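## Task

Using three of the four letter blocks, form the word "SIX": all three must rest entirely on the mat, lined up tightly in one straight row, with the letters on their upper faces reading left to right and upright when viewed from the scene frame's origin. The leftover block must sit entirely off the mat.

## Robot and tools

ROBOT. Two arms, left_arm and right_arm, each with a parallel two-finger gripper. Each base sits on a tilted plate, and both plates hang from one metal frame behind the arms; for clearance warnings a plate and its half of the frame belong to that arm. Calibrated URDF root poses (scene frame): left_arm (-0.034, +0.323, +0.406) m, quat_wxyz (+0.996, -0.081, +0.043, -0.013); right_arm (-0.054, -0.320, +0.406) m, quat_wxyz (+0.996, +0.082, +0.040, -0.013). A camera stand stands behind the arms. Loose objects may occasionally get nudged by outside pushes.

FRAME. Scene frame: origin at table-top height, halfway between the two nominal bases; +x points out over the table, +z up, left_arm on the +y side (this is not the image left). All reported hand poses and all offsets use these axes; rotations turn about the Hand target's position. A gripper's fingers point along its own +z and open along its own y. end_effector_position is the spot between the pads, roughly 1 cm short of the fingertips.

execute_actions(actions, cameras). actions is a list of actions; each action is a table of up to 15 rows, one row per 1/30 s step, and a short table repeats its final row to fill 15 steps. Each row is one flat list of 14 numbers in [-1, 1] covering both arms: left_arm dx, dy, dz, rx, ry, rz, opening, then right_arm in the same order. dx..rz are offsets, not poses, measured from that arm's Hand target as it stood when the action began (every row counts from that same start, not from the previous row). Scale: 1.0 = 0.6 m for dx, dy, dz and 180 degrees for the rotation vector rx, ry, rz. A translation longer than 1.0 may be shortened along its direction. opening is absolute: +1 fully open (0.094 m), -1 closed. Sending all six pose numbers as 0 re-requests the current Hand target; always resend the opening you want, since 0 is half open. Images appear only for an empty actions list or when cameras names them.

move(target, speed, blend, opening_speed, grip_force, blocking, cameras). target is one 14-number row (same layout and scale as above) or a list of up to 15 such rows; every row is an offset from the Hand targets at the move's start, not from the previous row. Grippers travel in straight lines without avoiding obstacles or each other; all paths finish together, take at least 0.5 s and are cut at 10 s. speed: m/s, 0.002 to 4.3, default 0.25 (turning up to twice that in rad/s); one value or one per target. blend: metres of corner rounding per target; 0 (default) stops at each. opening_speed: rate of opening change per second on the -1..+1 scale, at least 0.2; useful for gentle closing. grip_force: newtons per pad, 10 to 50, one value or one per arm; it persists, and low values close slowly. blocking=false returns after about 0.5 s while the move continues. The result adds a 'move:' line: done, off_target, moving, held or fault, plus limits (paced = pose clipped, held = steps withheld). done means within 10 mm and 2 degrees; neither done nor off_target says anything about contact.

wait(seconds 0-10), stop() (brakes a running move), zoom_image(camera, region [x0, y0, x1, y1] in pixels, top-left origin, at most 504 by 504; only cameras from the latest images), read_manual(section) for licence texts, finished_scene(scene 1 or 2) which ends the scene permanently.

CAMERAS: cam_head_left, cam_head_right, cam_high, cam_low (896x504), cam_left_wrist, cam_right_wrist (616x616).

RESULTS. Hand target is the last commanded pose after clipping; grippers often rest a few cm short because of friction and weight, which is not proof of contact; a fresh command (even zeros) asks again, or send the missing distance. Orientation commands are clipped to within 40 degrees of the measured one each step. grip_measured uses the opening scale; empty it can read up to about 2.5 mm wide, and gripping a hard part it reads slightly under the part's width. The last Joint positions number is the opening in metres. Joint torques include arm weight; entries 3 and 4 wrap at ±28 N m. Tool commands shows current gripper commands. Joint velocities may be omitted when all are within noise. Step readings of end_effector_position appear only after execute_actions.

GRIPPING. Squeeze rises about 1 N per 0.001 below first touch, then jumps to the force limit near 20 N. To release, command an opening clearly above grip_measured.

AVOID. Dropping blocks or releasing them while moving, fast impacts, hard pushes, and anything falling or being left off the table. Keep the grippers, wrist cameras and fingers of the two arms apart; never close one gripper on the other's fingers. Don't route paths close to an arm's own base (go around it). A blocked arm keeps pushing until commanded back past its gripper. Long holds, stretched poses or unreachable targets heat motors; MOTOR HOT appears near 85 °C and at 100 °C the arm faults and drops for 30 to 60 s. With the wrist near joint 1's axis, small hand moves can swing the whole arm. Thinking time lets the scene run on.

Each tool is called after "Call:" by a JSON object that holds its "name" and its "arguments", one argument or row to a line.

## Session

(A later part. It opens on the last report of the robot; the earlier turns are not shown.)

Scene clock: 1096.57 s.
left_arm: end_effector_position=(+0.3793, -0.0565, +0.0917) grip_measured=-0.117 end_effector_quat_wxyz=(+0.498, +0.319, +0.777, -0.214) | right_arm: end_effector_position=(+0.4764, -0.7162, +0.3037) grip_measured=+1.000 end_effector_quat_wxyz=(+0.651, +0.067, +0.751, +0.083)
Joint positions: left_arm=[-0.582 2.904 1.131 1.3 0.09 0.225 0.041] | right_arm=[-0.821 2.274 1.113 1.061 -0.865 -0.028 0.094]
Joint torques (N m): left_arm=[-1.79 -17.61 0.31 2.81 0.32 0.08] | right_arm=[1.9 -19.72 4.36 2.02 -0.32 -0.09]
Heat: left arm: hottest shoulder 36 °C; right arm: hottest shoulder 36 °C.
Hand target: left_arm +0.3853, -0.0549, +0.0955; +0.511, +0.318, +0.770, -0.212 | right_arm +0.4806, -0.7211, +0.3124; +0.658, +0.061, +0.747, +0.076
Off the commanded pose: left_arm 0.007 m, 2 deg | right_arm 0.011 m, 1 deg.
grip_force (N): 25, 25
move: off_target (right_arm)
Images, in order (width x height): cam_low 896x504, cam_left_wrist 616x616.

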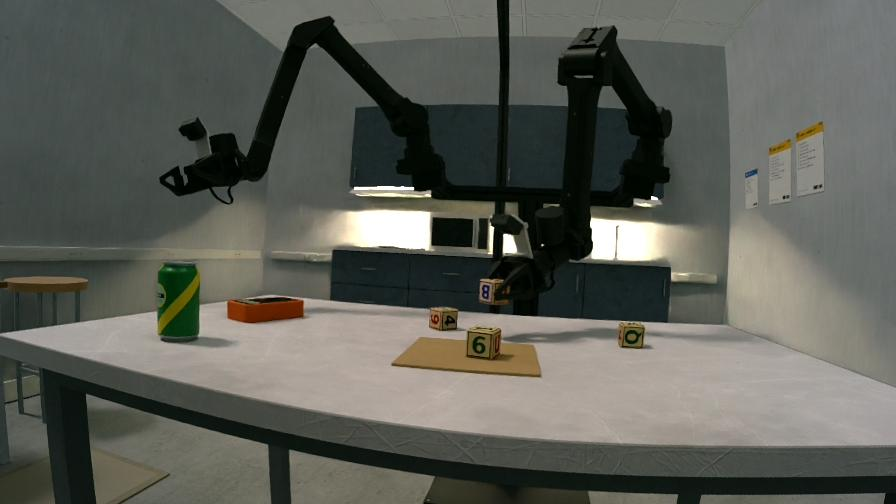

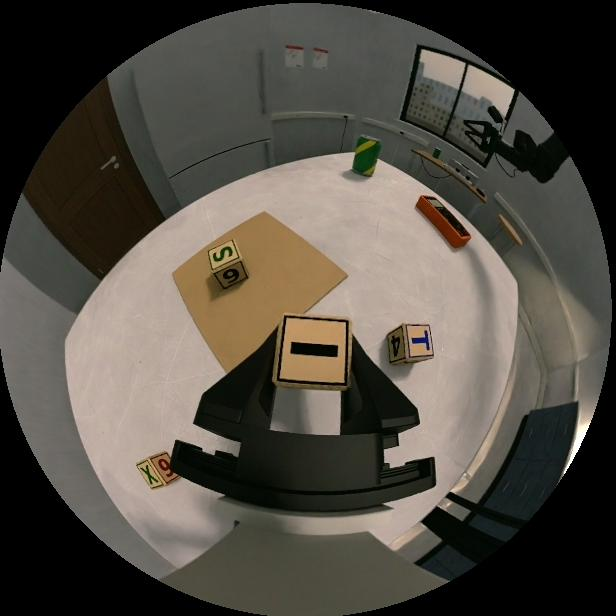

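Call:
{"name": "move", "arguments": {
  "target": [
    [0, 0, -0.075, 0, 0, 0, -0.3, 0,0,0,0,0,0,1],
    [0, 0, -0.095, 0, 0, 0, -0.3, 0,0,0,0,0,0,1]
  ],
  "speed": [0.12, 0.04],
  "blend": [0.005, 0],
  "cameras": ["cam_left_wrist", "cam_low", "cam_head_right"]
}}

Scene clock: 1104.80 s.
left_arm: end_effector_position=(+0.3819, -0.0584, +0.0388) grip_measured=-0.117 end_effector_quat_wxyz=(+0.503, +0.317, +0.775, -0.216) | right_arm: end_effector_position=(+0.4764, -0.7162, +0.3037) grip_measured=+1.000 end_effector_quat_wxyz=(+0.651, +0.067, +0.751, +0.083)
Joint positions: left_arm=[-0.558 3.045 1.277 1.305 0.114 0.235 0.041] | right_arm=[-0.821 2.274 1.113 1.061 -0.865 -0.028 0.094]
Joint torques (N m): left_arm=[-1.73 -17.26 0.49 2.52 0.32 0.09] | right_arm=[2.14 -19.25 4.52 2 -0.31 -0.11]
Heat: left arm: hottest shoulder 35 °C; right arm: hottest shoulder 36 °C.
Hand target: left_arm +0.3853, -0.0551, +0.0386; +0.511, +0.318, +0.770, -0.212 | right_arm +0.4806, -0.7211, +0.3124; +0.658, +0.061, +0.747, +0.076
Off the commanded pose: left_arm 0.005 m, 1 deg | right_arm 0.011 m, 1 deg.
grip_force (N): 25, 25
move: off_target (right_arm)
Images, in order (width x height): cam_head_right 896x504, cam_low 896x504, cam_left_wrist 616x616.

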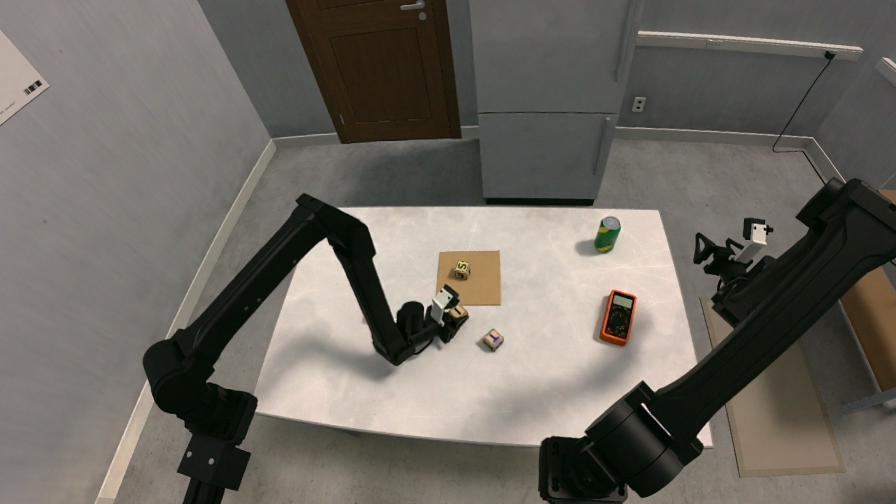

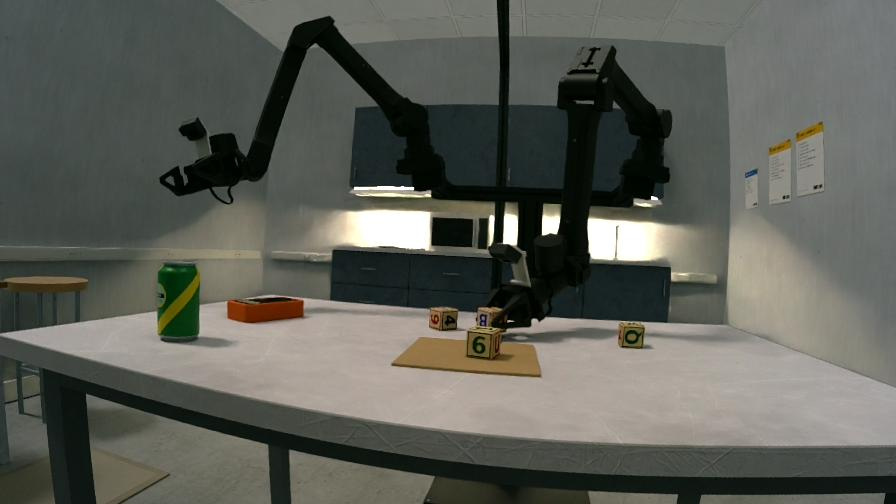

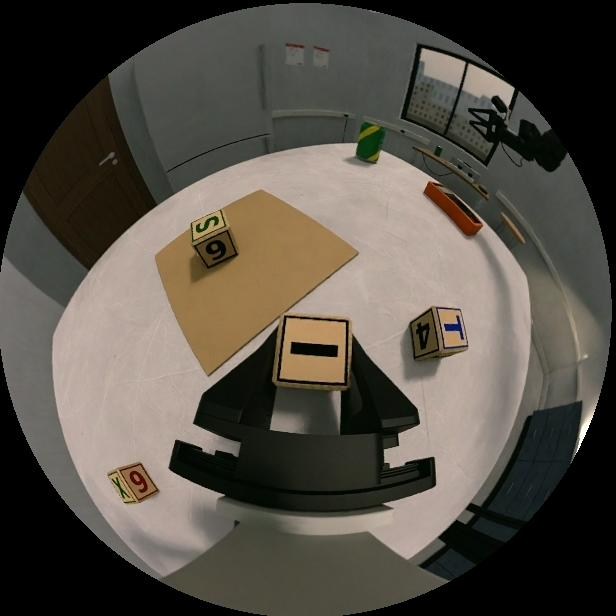

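Call:
{"name": "move", "arguments": {
  "target": [0, 0, -0.013, 0, 0, 0, -0.3, 0,0,0,0,0,0,1],
  "speed": 0.04,
  "cameras": ["cam_low"]
}}

Call:
{"name": "zoom_image", "arguments": {
  "camera": "cam_low",
  "region": [420, 270, 560, 350]
}}

Scene clock: 1110.33 s.
left_arm: end_effector_position=(+0.3817, -0.0581, +0.0314) grip_measured=-0.117 end_effector_quat_wxyz=(+0.503, +0.317, +0.775, -0.216) | right_arm: end_effector_position=(+0.4764, -0.7162, +0.3037) grip_measured=+1.000 end_effector_quat_wxyz=(+0.651, +0.067, +0.751, +0.083)
Joint positions: left_arm=[-0.554 3.064 1.296 1.305 0.117 0.236 0.041] | right_arm=[-0.821 2.274 1.113 1.061 -0.865 -0.028 0.094]
Joint torques (N m): left_arm=[-1.73 -17.26 0.69 2.44 0.33 0.1] | right_arm=[1.9 -19.49 4.42 2 -0.33 -0.1]
Heat: left arm: hottest shoulder 34 °C; right arm: hottest shoulder 36 °C.
Hand target: left_arm +0.3853, -0.0550, +0.0307; +0.511, +0.318, +0.770, -0.212 | right_arm +0.4806, -0.7211, +0.3124; +0.658, +0.061, +0.747, +0.076
Off the commanded pose: left_arm 0.005 m, 1 deg | right_arm 0.011 m, 1 deg.
grip_force (N): 25, 25
move: off_target (right_arm)
Images, in order (width x height): cam_low 896x504.

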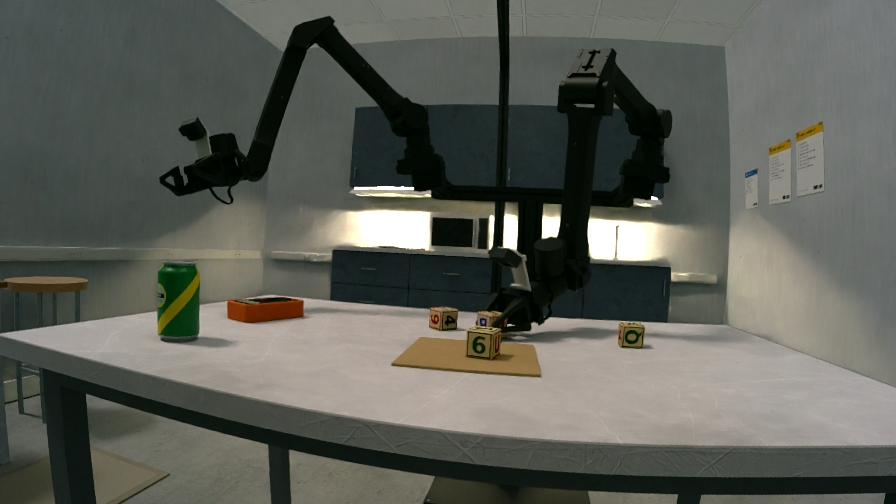

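Scaled by 3.600 from the camera's 896x504 image, which has a finer 1280x720 frame.

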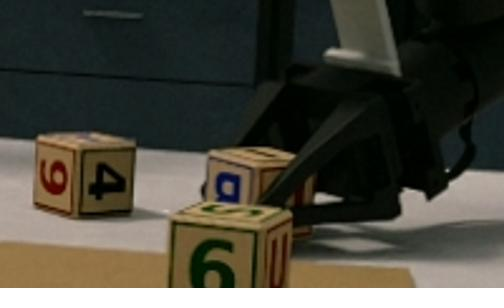

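Call:
{"name": "move", "arguments": {
  "target": [0, 0, -0.012, 0, 0, 0, -0.3, 0,0,0,0,0,0,1],
  "speed": 0.04,
  "cameras": ["cam_low"]
}}

Call:
{"name": "zoom_image", "arguments": {
  "camera": "cam_low",
  "region": [420, 270, 560, 350]
}}

Scene clock: 1129.17 s.
left_arm: end_effector_position=(+0.3821, -0.0584, +0.0248) grip_measured=-0.117 end_effector_quat_wxyz=(+0.504, +0.317, +0.774, -0.216) | right_arm: end_effector_position=(+0.4764, -0.7162, +0.3037) grip_measured=+1.000 end_effector_quat_wxyz=(+0.651, +0.067, +0.751, +0.083)
Joint positions: left_arm=[-0.551 3.082 1.316 1.305 0.12 0.238 0.041] | right_arm=[-0.821 2.274 1.113 1.061 -0.865 -0.028 0.094]
Joint torques (N m): left_arm=[-1.67 -17.08 0.65 2.36 0.33 0.1] | right_arm=[2.14 -19.37 4.33 2.02 -0.32 -0.08]
Heat: left arm: hottest shoulder 33 °C; right arm: hottest shoulder 37 °C.
Hand target: left_arm +0.3851, -0.0551, +0.0234; +0.511, +0.318, +0.770, -0.212 | right_arm +0.4806, -0.7211, +0.3124; +0.658, +0.061, +0.747, +0.076
Off the commanded pose: left_arm 0.005 m, 1 deg | right_arm 0.011 m, 1 deg.
grip_force (N): 25, 25
move: off_target (right_arm)
Images, in order (width x height): cam_low 896x504.

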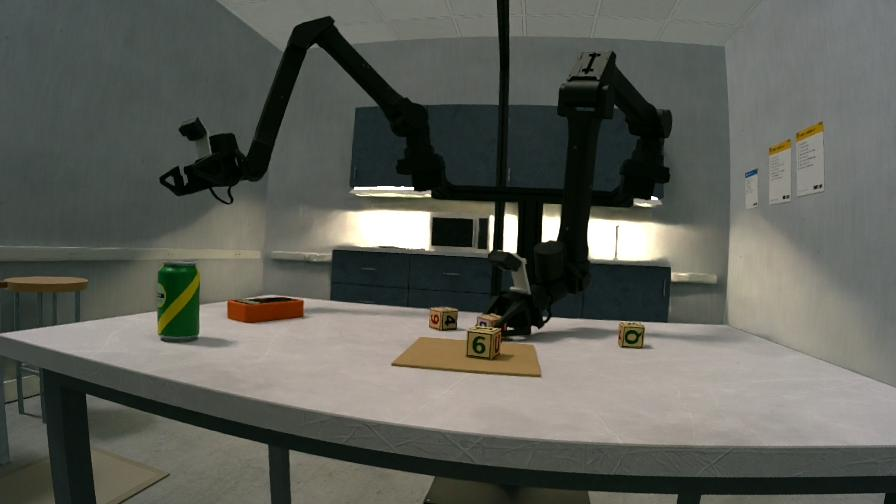

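Scaled by 3.600 from the camera's 896x504 image, which has a finer 1280x720 frame.

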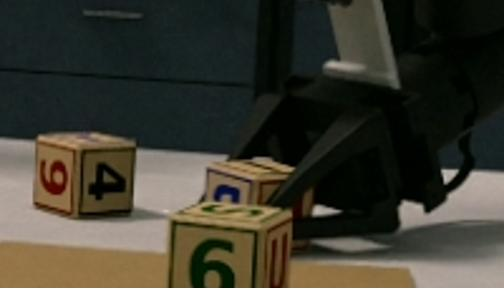

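Call:
{"name": "move", "arguments": {
  "target": [0, 0, -0.01, 0, 0, 0, -0.3, 0,0,0,0,0,0,1],
  "speed": 0.04,
  "cameras": ["cam_low", "cam_left_wrist"]
}}

Call:
{"name": "zoom_image", "arguments": {
  "camera": "cam_low",
  "region": [420, 270, 560, 350]
}}

Scene clock: 1139.00 s.
left_arm: end_effector_position=(+0.3858, -0.0614, +0.0246) grip_measured=-0.117 end_effector_quat_wxyz=(+0.508, +0.318, +0.770, -0.217) | right_arm: end_effector_position=(+0.4764, -0.7162, +0.3037) grip_measured=+1.000 end_effector_quat_wxyz=(+0.651, +0.067, +0.751, +0.083)
Joint positions: left_arm=[-0.551 3.087 1.332 1.305 0.124 0.241 0.041] | right_arm=[-0.821 2.274 1.113 1.061 -0.865 -0.028 0.094]
Joint torques (N m): left_arm=[-1.55 -16.26 0.79 2.28 0.28 0.1] | right_arm=[2.14 -19.37 4.36 2.03 -0.33 -0.11]
Heat: left arm: hottest shoulder 32 °C; right arm: hottest shoulder 37 °C.
Hand target: left_arm +0.3852, -0.0551, +0.0175; +0.511, +0.318, +0.770, -0.212 | right_arm +0.4806, -0.7211, +0.3124; +0.658, +0.061, +0.747, +0.076
Off the commanded pose: left_arm 0.010 m, 1 deg | right_arm 0.011 m, 1 deg.
grip_force (N): 25, 25
move: off_target (right_arm)
Images, in order (width x height): cam_low 896x504, cam_left_wrist 616x616.

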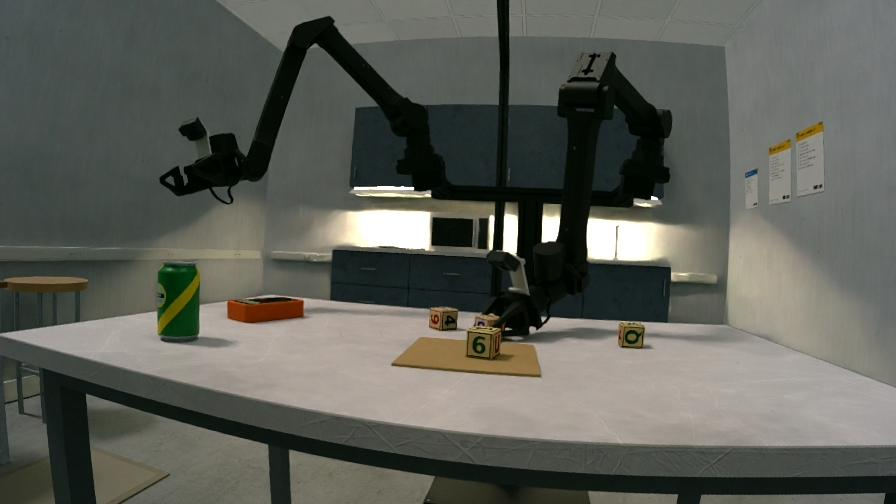

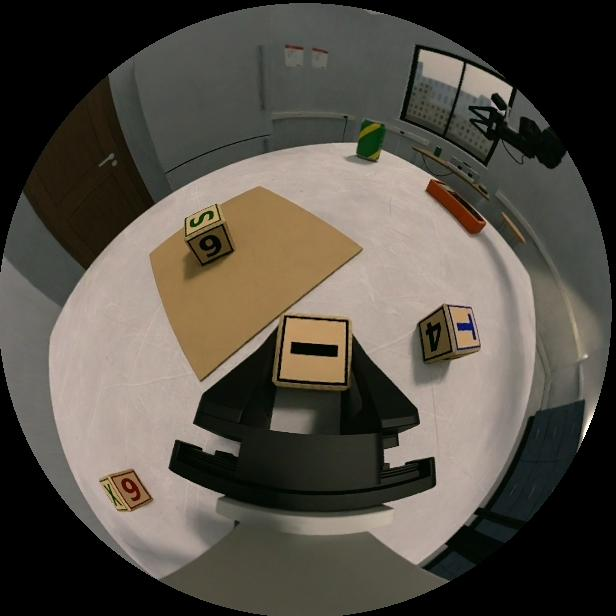

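Scaled by 3.600 from the camera's 896x504 image, which has a finer 1280x720 frame.

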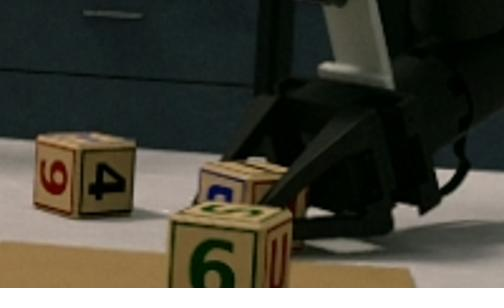

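Call:
{"name": "move", "arguments": {
  "target": [0.002, -0.005, 0.01, 0.006, 0.006, 0, -0.3, 0,0,0,0,0,0,1],
  "speed": 0.05
}}

Call:
{"name": "move", "arguments": {
  "target": [0, 0, 0, 0, 0, 0, 0.4, 0,0,0,0,0,0,1],
  "opening_speed": 0.8,
  "cameras": ["cam_left_wrist"]
}}

Scene clock: 1147.30 s.
left_arm: end_effector_position=(+0.3847, -0.0600, +0.0236) grip_measured=-0.117 end_effector_quat_wxyz=(+0.506, +0.318, +0.772, -0.215) | right_arm: end_effector_position=(+0.4764, -0.7162, +0.3037) grip_measured=+1.000 end_effector_quat_wxyz=(+0.651, +0.067, +0.751, +0.083)
Joint positions: left_arm=[-0.551 3.086 1.328 1.303 0.12 0.242 0.041] | right_arm=[-0.821 2.274 1.113 1.061 -0.865 -0.028 0.094]
Joint torques (N m): left_arm=[-2.32 -19.08 -0.36 0.96 -0.16 0.05] | right_arm=[2.02 -19.08 4.41 1.94 -0.32 -0.1]
Heat: left arm: hottest shoulder 32 °C; right arm: hottest shoulder 37 °C.
Hand target: left_arm +0.3864, -0.0581, +0.0234; +0.501, +0.321, +0.777, -0.207 | right_arm +0.4806, -0.7211, +0.3124; +0.658, +0.061, +0.747, +0.076
Off the commanded pose: left_arm 0.003 m, 1 deg | right_arm 0.011 m, 1 deg.
grip_force (N): 25, 25
move: off_target (right_arm)

Scene clock: 1148.57 s.
left_arm: end_effector_position=(+0.3825, -0.0579, +0.0200) grip_measured=+0.396 end_effector_quat_wxyz=(+0.500, +0.318, +0.778, -0.211) | right_arm: end_effector_position=(+0.4764, -0.7162, +0.3037) grip_measured=+1.000 end_effector_quat_wxyz=(+0.651, +0.067, +0.751, +0.083)
Joint positions: left_arm=[-0.551 3.086 1.324 1.289 0.113 0.242 0.066] | right_arm=[-0.821 2.274 1.113 1.061 -0.865 -0.028 0.094]
Joint torques (N m): left_arm=[-2.32 -18.78 -0.23 1.39 0.11 0.05] | right_arm=[2.08 -19.19 4.38 2.06 -0.32 -0.07]
Heat: left arm: hottest shoulder 32 °C; right arm: hottest shoulder 37 °C.
Hand target: left_arm +0.3865, -0.0581, +0.0235; +0.501, +0.321, +0.777, -0.207 | right_arm +0.4806, -0.7211, +0.3124; +0.658, +0.061, +0.747, +0.076
Off the commanded pose: left_arm 0.005 m, 1 deg | right_arm 0.011 m, 1 deg.
grip_force (N): 25, 25
move: off_target (right_arm)
Images, in order (width x height): cam_left_wrist 616x616.

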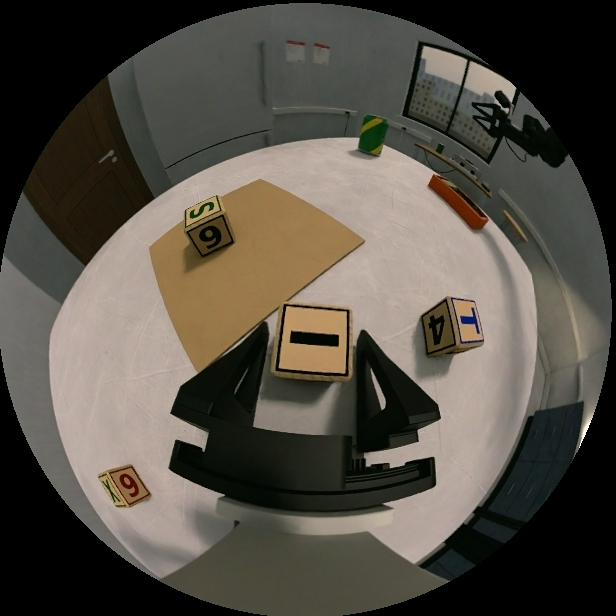

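Call:
{"name": "move", "arguments": {
  "target": [
    [-0.086, 0.086, 0.054, 0, 0, 0, 0.4, 0,0,0,0,0,0,1],
    [-0.06, 0.08, 0.22, 0.15, 0.15, 0, 0.4, 0,0,0,0,0,0,1],
    [0.214, 0.038, 0.25, 0.3446, 0.1432, -0.222, 0.6, 0,0,0,0,0,0,1]
  ],
  "speed": [0.12, 0.35, 0.4],
  "blend": [0.02, 0.04, 0],
  "cameras": ["cam_left_wrist", "cam_head_left"]
}}

Scene clock: 1208.47 s.
left_arm: end_effector_position=(+0.5009, -0.0319, +0.1716) grip_measured=+0.596 end_effector_quat_wxyz=(-0.007, +0.705, +0.709, -0.003) | right_arm: end_effector_position=(+0.4764, -0.7162, +0.3037) grip_measured=+1.000 end_effector_quat_wxyz=(+0.651, +0.067, +0.751, +0.083)
Joint positions: left_arm=[-0.54 2.574 1.782 -0.807 -0.179 0.994 0.075] | right_arm=[-0.821 2.274 1.113 1.061 -0.865 -0.028 0.094]
Joint torques (N m): left_arm=[-3.02 -22.71 7.99 -0.38 0.03 0.1] | right_arm=[1.9 -19.6 4.37 2 -0.32 -0.1]
Heat: left arm: hottest shoulder 32 °C; right arm: hottest shoulder 37 °C.
Hand target: left_arm +0.5149, -0.0354, +0.1735; +0.000, +0.707, +0.707, -0.001 | right_arm +0.4806, -0.7211, +0.3124; +0.658, +0.061, +0.747, +0.076
Off the commanded pose: left_arm 0.015 m, 1 deg | right_arm 0.011 m, 1 deg.
grip_force (N): 25, 25
move: off_target (left_arm, right_arm); target 3's new opening was sent with left_arm's hand 0.014 m and 1 deg from that target
Images, in order (width x height): cam_head_left 896x504, cam_left_wrist 616x616.

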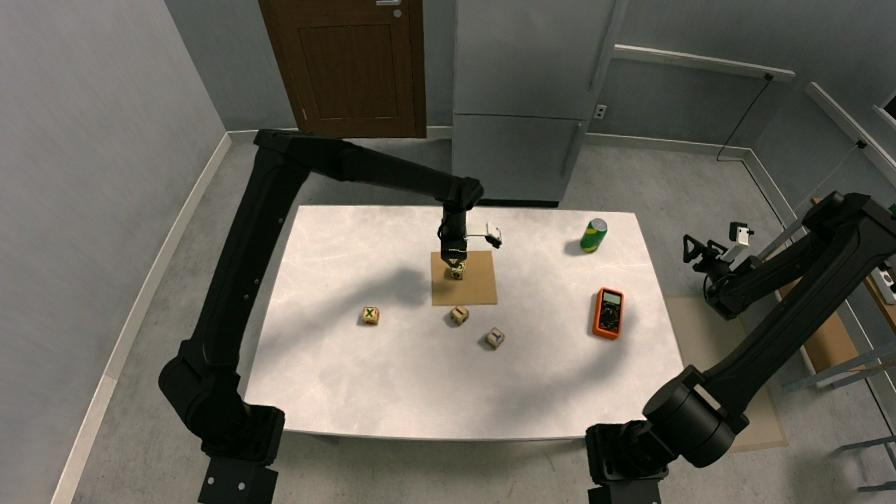

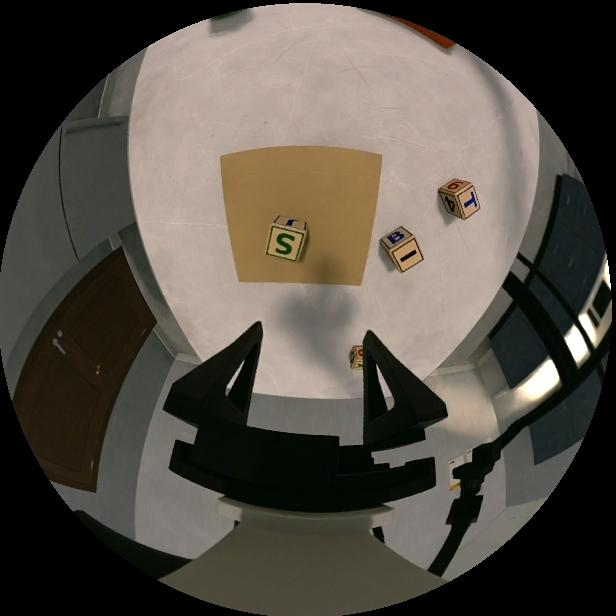

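Call:
{"name": "move", "arguments": {
  "target": [0.058, -0.037, -0.139, 0, 0, 0, 0.9, 0,0,0,0,0,0,1],
  "speed": 0.25,
  "cameras": ["cam_left_wrist"]
}}

Scene clock: 1230.00 s.
left_arm: end_effector_position=(+0.5308, -0.0530, +0.0792) grip_measured=+0.897 end_effector_quat_wxyz=(-0.014, +0.705, +0.709, -0.005) | right_arm: end_effector_position=(+0.4764, -0.7162, +0.3037) grip_measured=+1.000 end_effector_quat_wxyz=(+0.651, +0.067, +0.751, +0.083)
Joint positions: left_arm=[-0.517 2.855 2.108 -0.863 -0.18 1.016 0.089] | right_arm=[-0.821 2.274 1.113 1.061 -0.865 -0.028 0.094]
Joint torques (N m): left_arm=[-3.37 -25.11 8.2 -0.4 0.04 0.1] | right_arm=[1.96 -19.37 4.37 2 -0.32 -0.11]
Heat: left arm: hottest shoulder 34 °C; right arm: hottest shoulder 37 °C.
Hand target: left_arm +0.5495, -0.0573, +0.0900; +0.000, +0.707, +0.707, +0.000 | right_arm +0.4806, -0.7211, +0.3124; +0.658, +0.061, +0.747, +0.076
Off the commanded pose: left_arm 0.022 m, 2 deg | right_arm 0.011 m, 1 deg.
grip_force (N): 25, 25
move: off_target (left_arm, right_arm)
Images, in order (width x height): cam_left_wrist 616x616.

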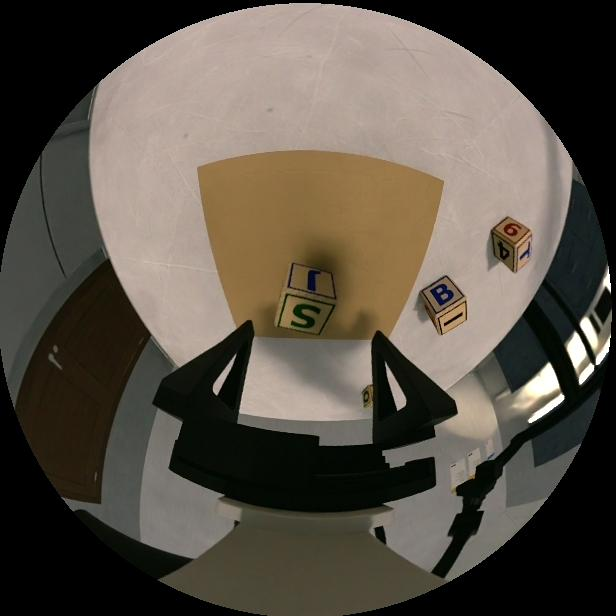

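Call:
{"name": "move", "arguments": {
  "target": [0.011, 0.003, -0.083, 0, 0, 0, 0.9, 0,0,0,0,0,0,1],
  "speed": 0.12,
  "cameras": ["cam_left_wrist"]
}}

Scene clock: 1258.03 s.
left_arm: end_effector_position=(+0.5384, -0.0525, +0.0310) grip_measured=+0.897 end_effector_quat_wxyz=(-0.012, +0.705, +0.709, -0.005) | right_arm: end_effector_position=(+0.4764, -0.7162, +0.3037) grip_measured=+1.000 end_effector_quat_wxyz=(+0.651, +0.067, +0.751, +0.083)
Joint positions: left_arm=[-0.498 2.983 2.247 -0.866 -0.18 1.036 0.089] | right_arm=[-0.821 2.274 1.113 1.061 -0.865 -0.028 0.094]
Joint torques (N m): left_arm=[-3.31 -25 8.25 -0.47 0.05 0.11] | right_arm=[2.14 -19.6 4.52 2.02 -0.33 -0.11]
Heat: left arm: hottest shoulder 36 °C; right arm: hottest shoulder 37 °C.
Hand target: left_arm +0.5562, -0.0557, +0.0402; +0.000, +0.707, +0.707, -0.001 | right_arm +0.4806, -0.7211, +0.3124; +0.658, +0.061, +0.747, +0.076
Off the commanded pose: left_arm 0.020 m, 1 deg | right_arm 0.011 m, 1 deg.
grip_force (N): 25, 25
move: off_target (left_arm, right_arm)
Images, in order (width x height): cam_left_wrist 616x616.

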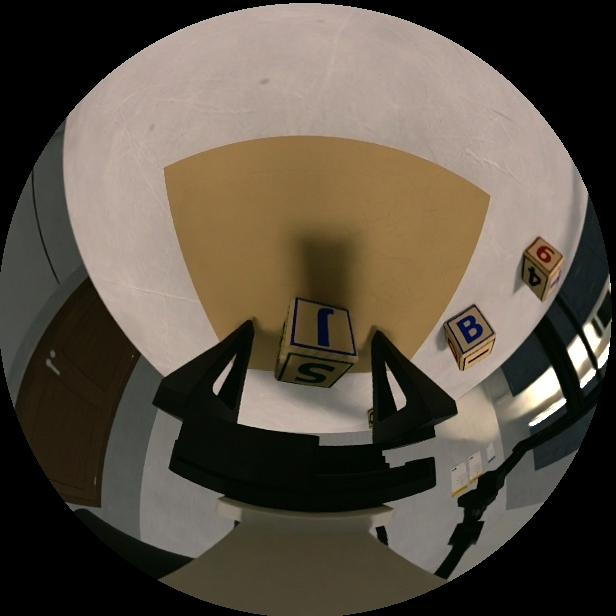

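Call:
{"name": "move", "arguments": {
  "target": [0, 0, 0, 0, 0, 0, -0.3, 0,0,0,0,0,0,1],
  "opening_speed": 0.8,
  "grip_force": 25,
  "cameras": ["cam_left_wrist"]
}}

Scene clock: 1272.23 s.
left_arm: end_effector_position=(+0.5382, -0.0523, +0.0310) grip_measured=+0.011 end_effector_quat_wxyz=(-0.013, +0.706, +0.708, -0.005) | right_arm: end_effector_position=(+0.4764, -0.7162, +0.3037) grip_measured=+1.000 end_effector_quat_wxyz=(+0.651, +0.067, +0.751, +0.083)
Joint positions: left_arm=[-0.498 2.983 2.247 -0.867 -0.18 1.036 0.047] | right_arm=[-0.821 2.274 1.113 1.061 -0.865 -0.028 0.094]
Joint torques (N m): left_arm=[-3.37 -25.17 8.27 -0.43 0.05 0.09] | right_arm=[2.67 -19.43 4.45 2.1 -0.32 -0.1]
Heat: left arm: hottest shoulder 35 °C; right arm: hottest shoulder 37 °C.
Hand target: left_arm +0.5562, -0.0557, +0.0402; +0.000, +0.707, +0.707, +0.000 | right_arm +0.4806, -0.7211, +0.3124; +0.658, +0.061, +0.747, +0.076
Off the commanded pose: left_arm 0.021 m, 2 deg | right_arm 0.011 m, 1 deg.
grip_force (N): 25, 25
move: off_target (left_arm, right_arm)
Images, in order (width x height): cam_left_wrist 616x616.

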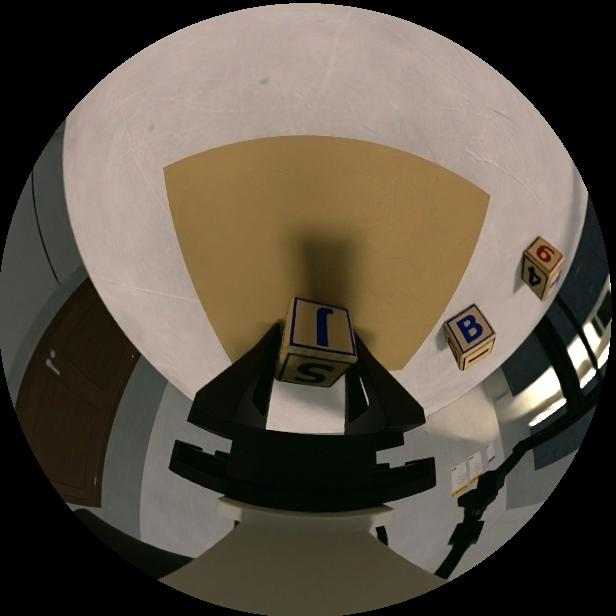

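Call:
{"name": "move", "arguments": {
  "target": [
    [0, 0, 0, 0, 0, 0, 0.5, 0,0,0,0,0,0,1],
    [0, 0, 0, 0, 0, -0.046, 0.5, 0,0,0,0,0,0,1],
    [0, 0, 0, 0, 0, -0.046, -0.3, 0,0,0,0,0,0,1]
  ],
  "opening_speed": 0.9,
  "speed": 0.2,
  "cameras": ["cam_left_wrist"]
}}

Scene clock: 1288.90 s.
left_arm: end_effector_position=(+0.5383, -0.0522, +0.0310) grip_measured=-0.079 end_effector_quat_wxyz=(-0.013, +0.755, +0.656, -0.005) | right_arm: end_effector_position=(+0.4764, -0.7162, +0.3037) grip_measured=+1.000 end_effector_quat_wxyz=(+0.651, +0.067, +0.751, +0.083)
Joint positions: left_arm=[-0.498 2.983 2.247 -0.867 -0.181 1.181 0.043] | right_arm=[-0.821 2.274 1.113 1.061 -0.865 -0.028 0.094]
Joint torques (N m): left_arm=[-3.31 -25.17 8.25 -0.46 0.1 0.09] | right_arm=[2.14 -19.6 4.34 1.95 -0.29 -0.11]
Heat: left arm: hottest shoulder 35 °C; right arm: hottest shoulder 37 °C.
Hand target: left_arm +0.5562, -0.0557, +0.0402; +0.000, +0.756, +0.654, +0.000 | right_arm +0.4806, -0.7211, +0.3124; +0.658, +0.061, +0.747, +0.076
Off the commanded pose: left_arm 0.020 m, 2 deg | right_arm 0.011 m, 1 deg.
grip_force (N): 25, 25
move: off_target (left_arm, right_arm); target 3's new opening was sent with left_arm's hand 0.020 m and 2 deg from that target
Images, in order (width x height): cam_left_wrist 616x616.

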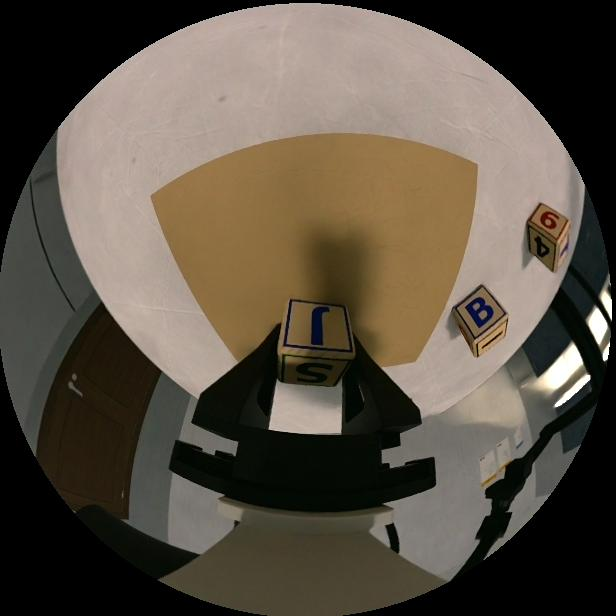

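Call:
{"name": "move", "arguments": {
  "target": [
    [0, 0, 0.09, 0, 0, 0, -0.3, 0,0,0,0,0,0,1],
    [-0.017, 0.036, 0.09, 0, 0, 0.546, -0.3, 0,0,0,0,0,0,1]
  ],
  "speed": [0.15, 0.4],
  "blend": [0.02, 0],
  "cameras": ["cam_left_wrist"]
}}

Scene clock: 1337.97 s.
left_arm: end_effector_position=(+0.5228, -0.0320, +0.0691) grip_measured=-0.081 end_effector_quat_wxyz=(-0.022, +0.016, +1.000, +0.010) | right_arm: end_effector_position=(+0.4764, -0.7162, +0.3037) grip_measured=+1.000 end_effector_quat_wxyz=(+0.651, +0.067, +0.751, +0.083)
Joint positions: left_arm=[-0.494 2.841 2.047 -0.832 -0.179 -0.499 0.043] | right_arm=[-0.821 2.274 1.113 1.061 -0.865 -0.028 0.094]
Joint torques (N m): left_arm=[-3.19 -28.4 4.83 0.54 -0.15 -0.16] | right_arm=[2.26 -19.19 4.33 2.11 -0.31 -0.09]
Heat: left arm: hottest shoulder 35 °C; right arm: hottest shoulder 37 °C.
Hand target: left_arm +0.5459, -0.0341, +0.0942; +0.000, +0.000, +1.000, +0.000 | right_arm +0.4806, -0.7211, +0.3124; +0.658, +0.061, +0.747, +0.076
Off the commanded pose: left_arm 0.034 m, 3 deg | right_arm 0.011 m, 1 deg.
grip_force (N): 25, 25
move: off_target (left_arm, right_arm)
Images, in order (width x height): cam_left_wrist 616x616.

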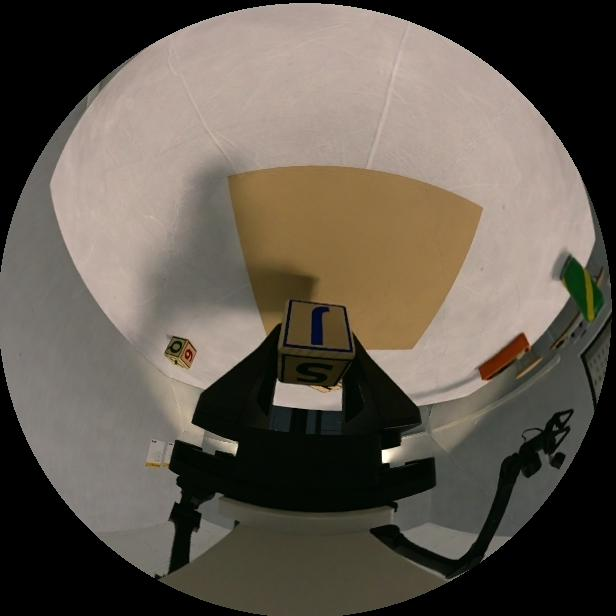

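Call:
{"name": "move", "arguments": {
  "target": [0.008, 0.003, -0.035, 0, 0, 0.0195, -0.3, 0,0,0,0,0,0,1],
  "speed": 0.08
}}

Scene clock: 1355.97 s.
left_arm: end_effector_position=(+0.5305, -0.0277, +0.0695) grip_measured=-0.081 end_effector_quat_wxyz=(-0.018, -0.016, +1.000, +0.008) | right_arm: end_effector_position=(+0.4764, -0.7162, +0.3037) grip_measured=+1.000 end_effector_quat_wxyz=(+0.651, +0.067, +0.751, +0.083)
Joint positions: left_arm=[-0.483 2.841 2.055 -0.827 -0.179 -0.548 0.043] | right_arm=[-0.821 2.274 1.113 1.061 -0.865 -0.028 0.094]
Joint torques (N m): left_arm=[-3.19 -24.18 8.02 0.5 -0.16 -0.24] | right_arm=[2.37 -19.49 4.41 2 -0.32 -0.07]
Heat: left arm: hottest shoulder 38 °C; right arm: hottest shoulder 37 °C.
Hand target: left_arm +0.5508, -0.0322, +0.0732; +0.000, -0.031, +1.000, +0.000 | right_arm +0.4806, -0.7211, +0.3124; +0.658, +0.061, +0.747, +0.076
Off the commanded pose: left_arm 0.021 m, 3 deg | right_arm 0.011 m, 1 deg.
grip_force (N): 25, 25
move: off_target (left_arm, right_arm)

Call:
{"name": "move", "arguments": {
  "target": [-0.004, -0.004, -0.055, 0, 0, 0, -0.3, 0,0,0,0,0,0,1],
  "speed": 0.06,
  "cameras": ["cam_left_wrist", "cam_low"]
}}

Call:
{"name": "zoom_image", "arguments": {
  "camera": "cam_low",
  "region": [400, 280, 580, 390]
}}

Scene clock: 1364.27 s.
left_arm: end_effector_position=(+0.5259, -0.0311, +0.0345) grip_measured=-0.081 end_effector_quat_wxyz=(-0.019, -0.017, +1.000, +0.009) | right_arm: end_effector_position=(+0.4764, -0.7162, +0.3037) grip_measured=+1.000 end_effector_quat_wxyz=(+0.651, +0.067, +0.751, +0.083)
Joint positions: left_arm=[-0.481 2.922 2.12 -0.813 -0.179 -0.549 0.043] | right_arm=[-0.821 2.274 1.113 1.061 -0.865 -0.028 0.094]
Joint torques (N m): left_arm=[-2.96 -24.29 7.86 0.47 -0.15 -0.17] | right_arm=[2.02 -19.43 4.4 1.95 -0.3 -0.11]
Heat: left arm: hottest shoulder 38 °C; right arm: hottest shoulder 37 °C.
Hand target: left_arm +0.5484, -0.0346, +0.0403; +0.000, -0.031, +1.000, -0.001 | right_arm +0.4806, -0.7211, +0.3124; +0.658, +0.061, +0.747, +0.076
Off the commanded pose: left_arm 0.023 m, 3 deg | right_arm 0.011 m, 1 deg.
grip_force (N): 25, 25
move: off_target (left_arm, right_arm)
Images, in order (width x height): cam_low 896x504, cam_left_wrist 616x616.

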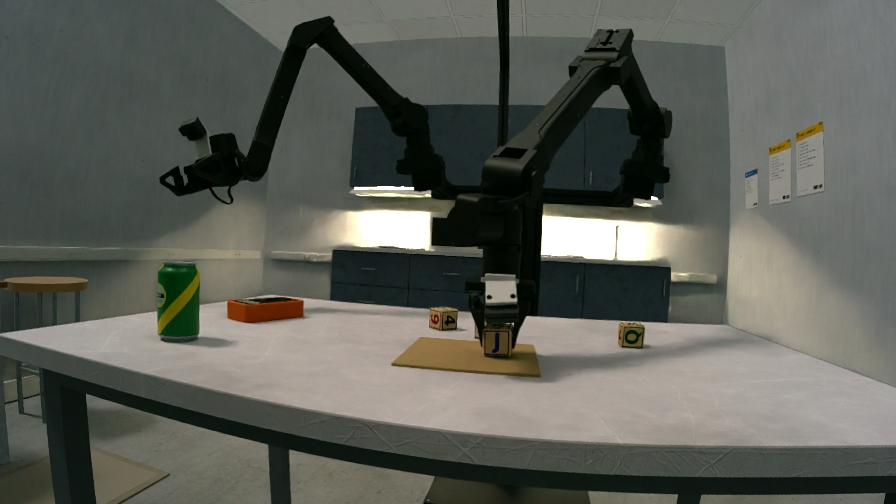

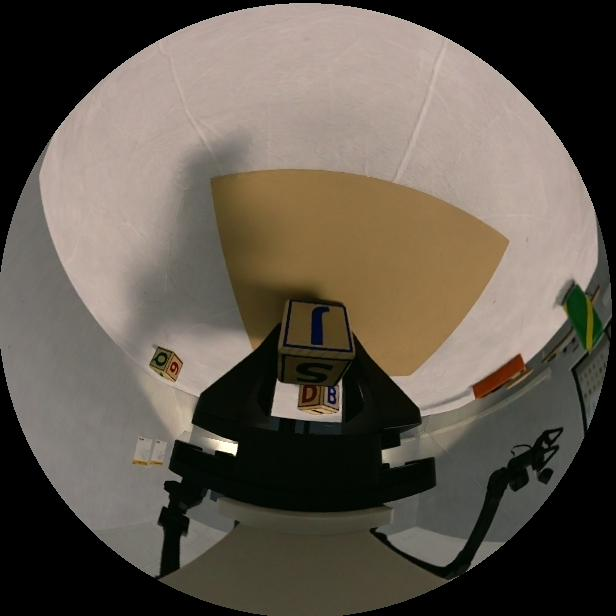

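Scaled by 2.800 from the camera's 896x504 image, which has a finer 1280x720 frame.

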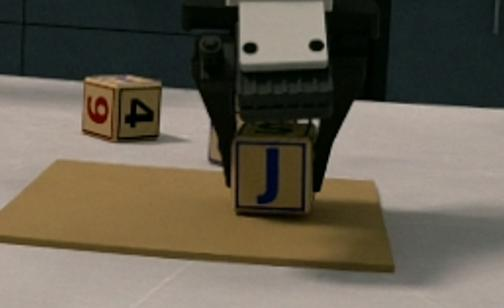

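Call:
{"name": "move", "arguments": {
  "target": [
    [0, 0, -0.008, 0, 0, 0, -0.3, 0,0,0,0,0,0,1],
    [0, 0, -0.008, 0, 0, 0, 0.3, 0,0,0,0,0,0,1]
  ],
  "opening_speed": 0.8,
  "speed": 0.05,
  "cameras": ["cam_left_wrist"]
}}

Scene clock: 1376.93 s.
left_arm: end_effector_position=(+0.5283, -0.0318, +0.0330) grip_measured=+0.296 end_effector_quat_wxyz=(-0.017, -0.018, +1.000, +0.008) | right_arm: end_effector_position=(+0.4764, -0.7162, +0.3037) grip_measured=+1.000 end_effector_quat_wxyz=(+0.651, +0.067, +0.751, +0.083)
Joint positions: left_arm=[-0.48 2.928 2.131 -0.813 -0.179 -0.549 0.061] | right_arm=[-0.821 2.274 1.113 1.061 -0.865 -0.028 0.094]
Joint torques (N m): left_arm=[-2.96 -24.06 7.95 0.51 -0.16 -0.15] | right_arm=[2.2 -19.25 4.38 2.03 -0.3 -0.11]
Heat: left arm: hottest shoulder 37 °C; right arm: hottest shoulder 37 °C.
Hand target: left_arm +0.5484, -0.0346, +0.0354; +0.000, -0.031, +1.000, +0.000 | right_arm +0.4806, -0.7211, +0.3124; +0.658, +0.061, +0.747, +0.076
Off the commanded pose: left_arm 0.020 m, 3 deg | right_arm 0.011 m, 1 deg.
grip_force (N): 25, 25
move: off_target (left_arm, right_arm); target 2's new opening was sent with left_arm's hand 0.020 m and 3 deg from that target
Images, in order (width x height): cam_left_wrist 616x616.

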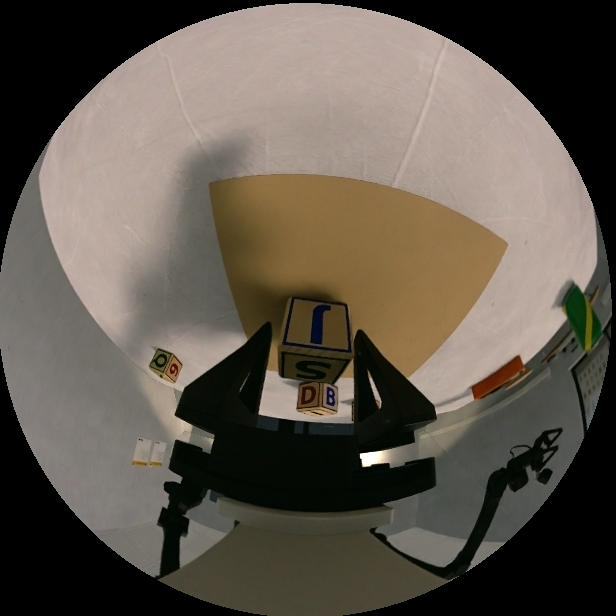

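Call:
{"name": "move", "arguments": {
  "target": [
    [0, 0, 0.12, 0, 0, 0, 0.3, 0,0,0,0,0,0,1],
    [-0.277, -0.009, 0.221, 0, 0, -0.2697, 0.7, 0,0,0,0,0,0,1]
  ],
  "speed": [0.15, 0.4],
  "blend": [0.02, 0],
  "cameras": ["cam_left_wrist", "cam_head_left"]
}}

Scene clock: 1400.57 s.
left_arm: end_effector_position=(+0.3712, -0.0314, +0.1510) grip_measured=+0.696 end_effector_quat_wxyz=(-0.020, +0.378, +0.926, +0.007) | right_arm: end_effector_position=(+0.4764, -0.7162, +0.3037) grip_measured=+1.000 end_effector_quat_wxyz=(+0.651, +0.067, +0.751, +0.083)
Joint positions: left_arm=[-0.662 2.487 1.42 -0.581 -0.182 0.075 0.08] | right_arm=[-0.821 2.274 1.113 1.061 -0.865 -0.028 0.094]
Joint torques (N m): left_arm=[-3.31 -23.88 3.43 0.59 0.13 0.1] | right_arm=[2.37 -19.55 4.3 1.95 -0.3 -0.11]
Heat: left arm: hottest shoulder 36 °C; right arm: hottest shoulder 37 °C.
Hand target: left_arm +0.3822, -0.0401, +0.1681; +0.000, +0.383, +0.924, +0.000 | right_arm +0.4806, -0.7211, +0.3124; +0.658, +0.061, +0.747, +0.076
Off the commanded pose: left_arm 0.022 m, 2 deg | right_arm 0.011 m, 1 deg.
grip_force (N): 25, 25
move: off_target (left_arm, right_arm); target 2's new opening was sent with left_arm's hand 0.022 m and 3 deg from that target
Images, in order (width x height): cam_head_left 896x504, cam_left_wrist 616x616.

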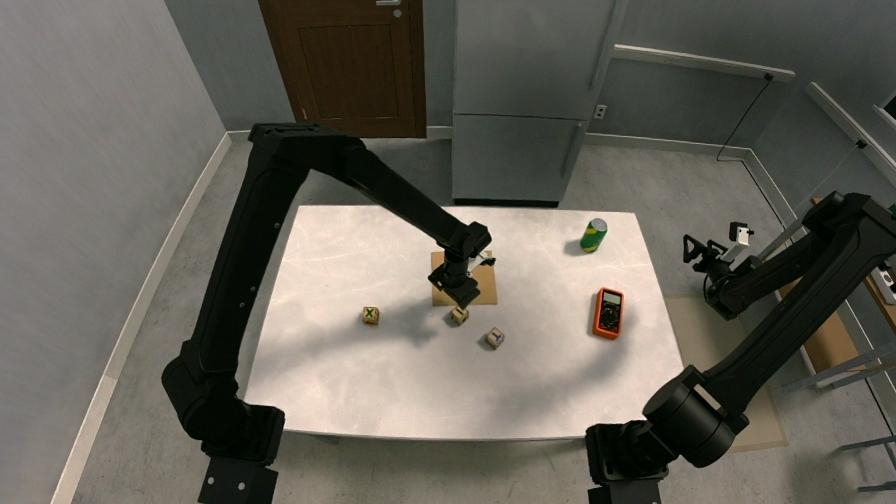

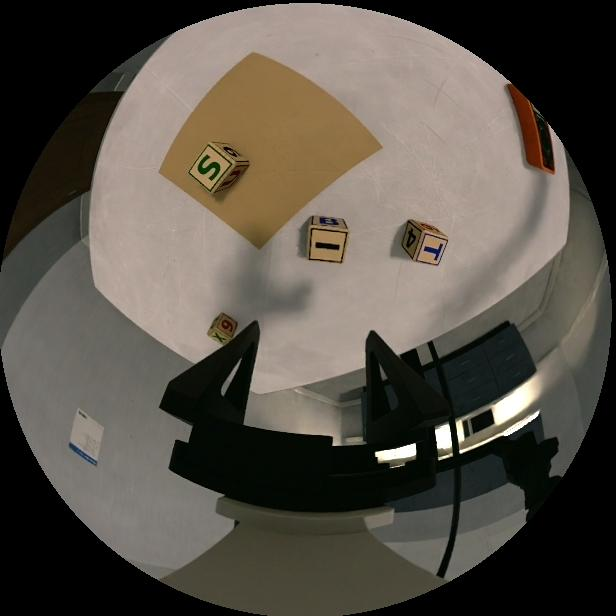

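Call:
{"name": "zoom_image", "arguments": {
  "camera": "cam_left_wrist",
  "region": [280, 195, 380, 295]
}}

Scaled by 5.040 from the camera's 616x616 image, which has a finer 880x880 frame.

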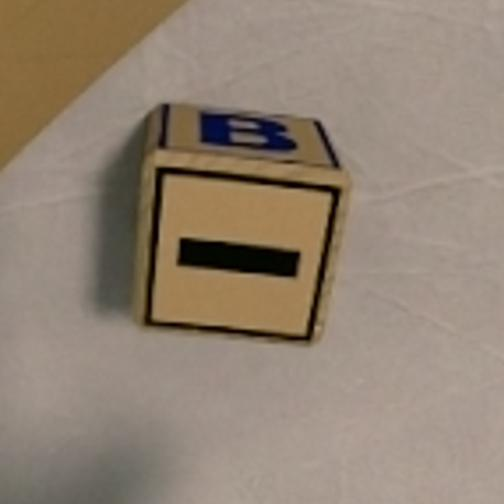

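Call:
{"name": "move", "arguments": {
  "target": [
    [0.0097, -0.0338, -0.13, -0.008, -0.008, -0.011, 0.7, 0,0,0,0,0,0,1],
    [0.0097, -0.0338, -0.2167, -0.008, -0.008, -0.011, 0.7, 0,0,0,0,0,0,1]
  ],
  "speed": [0.25, 0.1],
  "blend": [0.01, 0],
  "cameras": ["cam_left_wrist"]
}}

Scene clock: 1426.80 s.
left_arm: end_effector_position=(+0.3758, -0.0549, +0.0412) grip_measured=+0.697 end_effector_quat_wxyz=(+0.005, +0.398, +0.918, -0.003) | right_arm: end_effector_position=(+0.4764, -0.7162, +0.3037) grip_measured=+1.000 end_effector_quat_wxyz=(+0.651, +0.067, +0.751, +0.083)
Joint positions: left_arm=[-0.652 2.749 1.586 -0.43 -0.177 0.138 0.08] | right_arm=[-0.821 2.274 1.113 1.061 -0.865 -0.028 0.094]
Joint torques (N m): left_arm=[-2.43 -21.36 5.2 0.68 0.14 0.11] | right_arm=[2.32 -19.25 4.27 2.03 -0.31 -0.08]
Heat: left arm: hottest shoulder 37 °C; right arm: hottest shoulder 37 °C.
Hand target: left_arm +0.3881, -0.0604, +0.0381; +0.016, +0.399, +0.917, -0.007 | right_arm +0.4806, -0.7211, +0.3124; +0.658, +0.061, +0.747, +0.076
Off the commanded pose: left_arm 0.014 m, 1 deg | right_arm 0.011 m, 1 deg.
grip_force (N): 25, 25
move: off_target (left_arm, right_arm)
Images, in order (width x height): cam_left_wrist 616x616.

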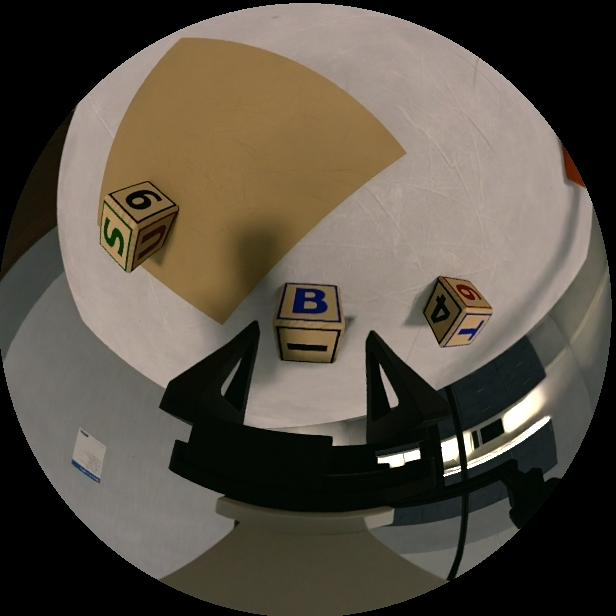

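Call:
{"name": "move", "arguments": {
  "target": [
    [0.0107, -0.0107, -0.023, 0, 0, 0, 0.7, 0,0,0,0,0,0,1],
    [0.0107, -0.0107, -0.023, 0, 0, 0, -0.3, 0,0,0,0,0,0,1]
  ],
  "speed": 0.08,
  "opening_speed": 0.8,
  "cameras": ["cam_left_wrist"]
}}

Scene clock: 1448.03 s.
left_arm: end_effector_position=(+0.3842, -0.0640, +0.0265) grip_measured=-0.116 end_effector_quat_wxyz=(+0.012, +0.397, +0.918, -0.004) | right_arm: end_effector_position=(+0.4764, -0.7162, +0.3037) grip_measured=+1.000 end_effector_quat_wxyz=(+0.651, +0.067, +0.751, +0.083)
Joint positions: left_arm=[-0.651 2.795 1.646 -0.43 -0.177 0.141 0.042] | right_arm=[-0.821 2.274 1.113 1.061 -0.865 -0.028 0.094]
Joint torques (N m): left_arm=[-2.43 -21.19 5.31 0.02 0.14 0.1] | right_arm=[2.2 -19.02 4.42 2 -0.32 -0.08]
Heat: left arm: hottest shoulder 37 °C; right arm: hottest shoulder 37 °C.
Hand target: left_arm +0.3945, -0.0668, +0.0244; +0.016, +0.399, +0.917, -0.007 | right_arm +0.4806, -0.7211, +0.3124; +0.658, +0.061, +0.747, +0.076
Off the commanded pose: left_arm 0.011 m, 1 deg | right_arm 0.011 m, 1 deg.
grip_force (N): 25, 25
move: off_target (left_arm, right_arm); target 2's new opening was sent with left_arm's hand 0.011 m and 1 deg from that target
Images, in order (width x height): cam_left_wrist 616x616.

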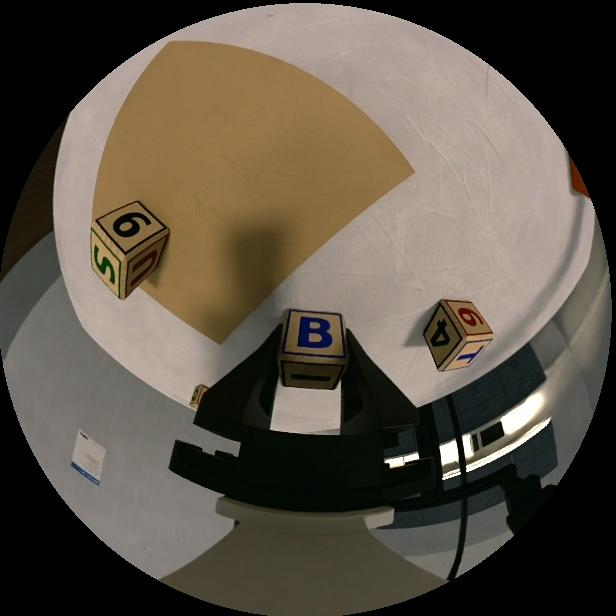

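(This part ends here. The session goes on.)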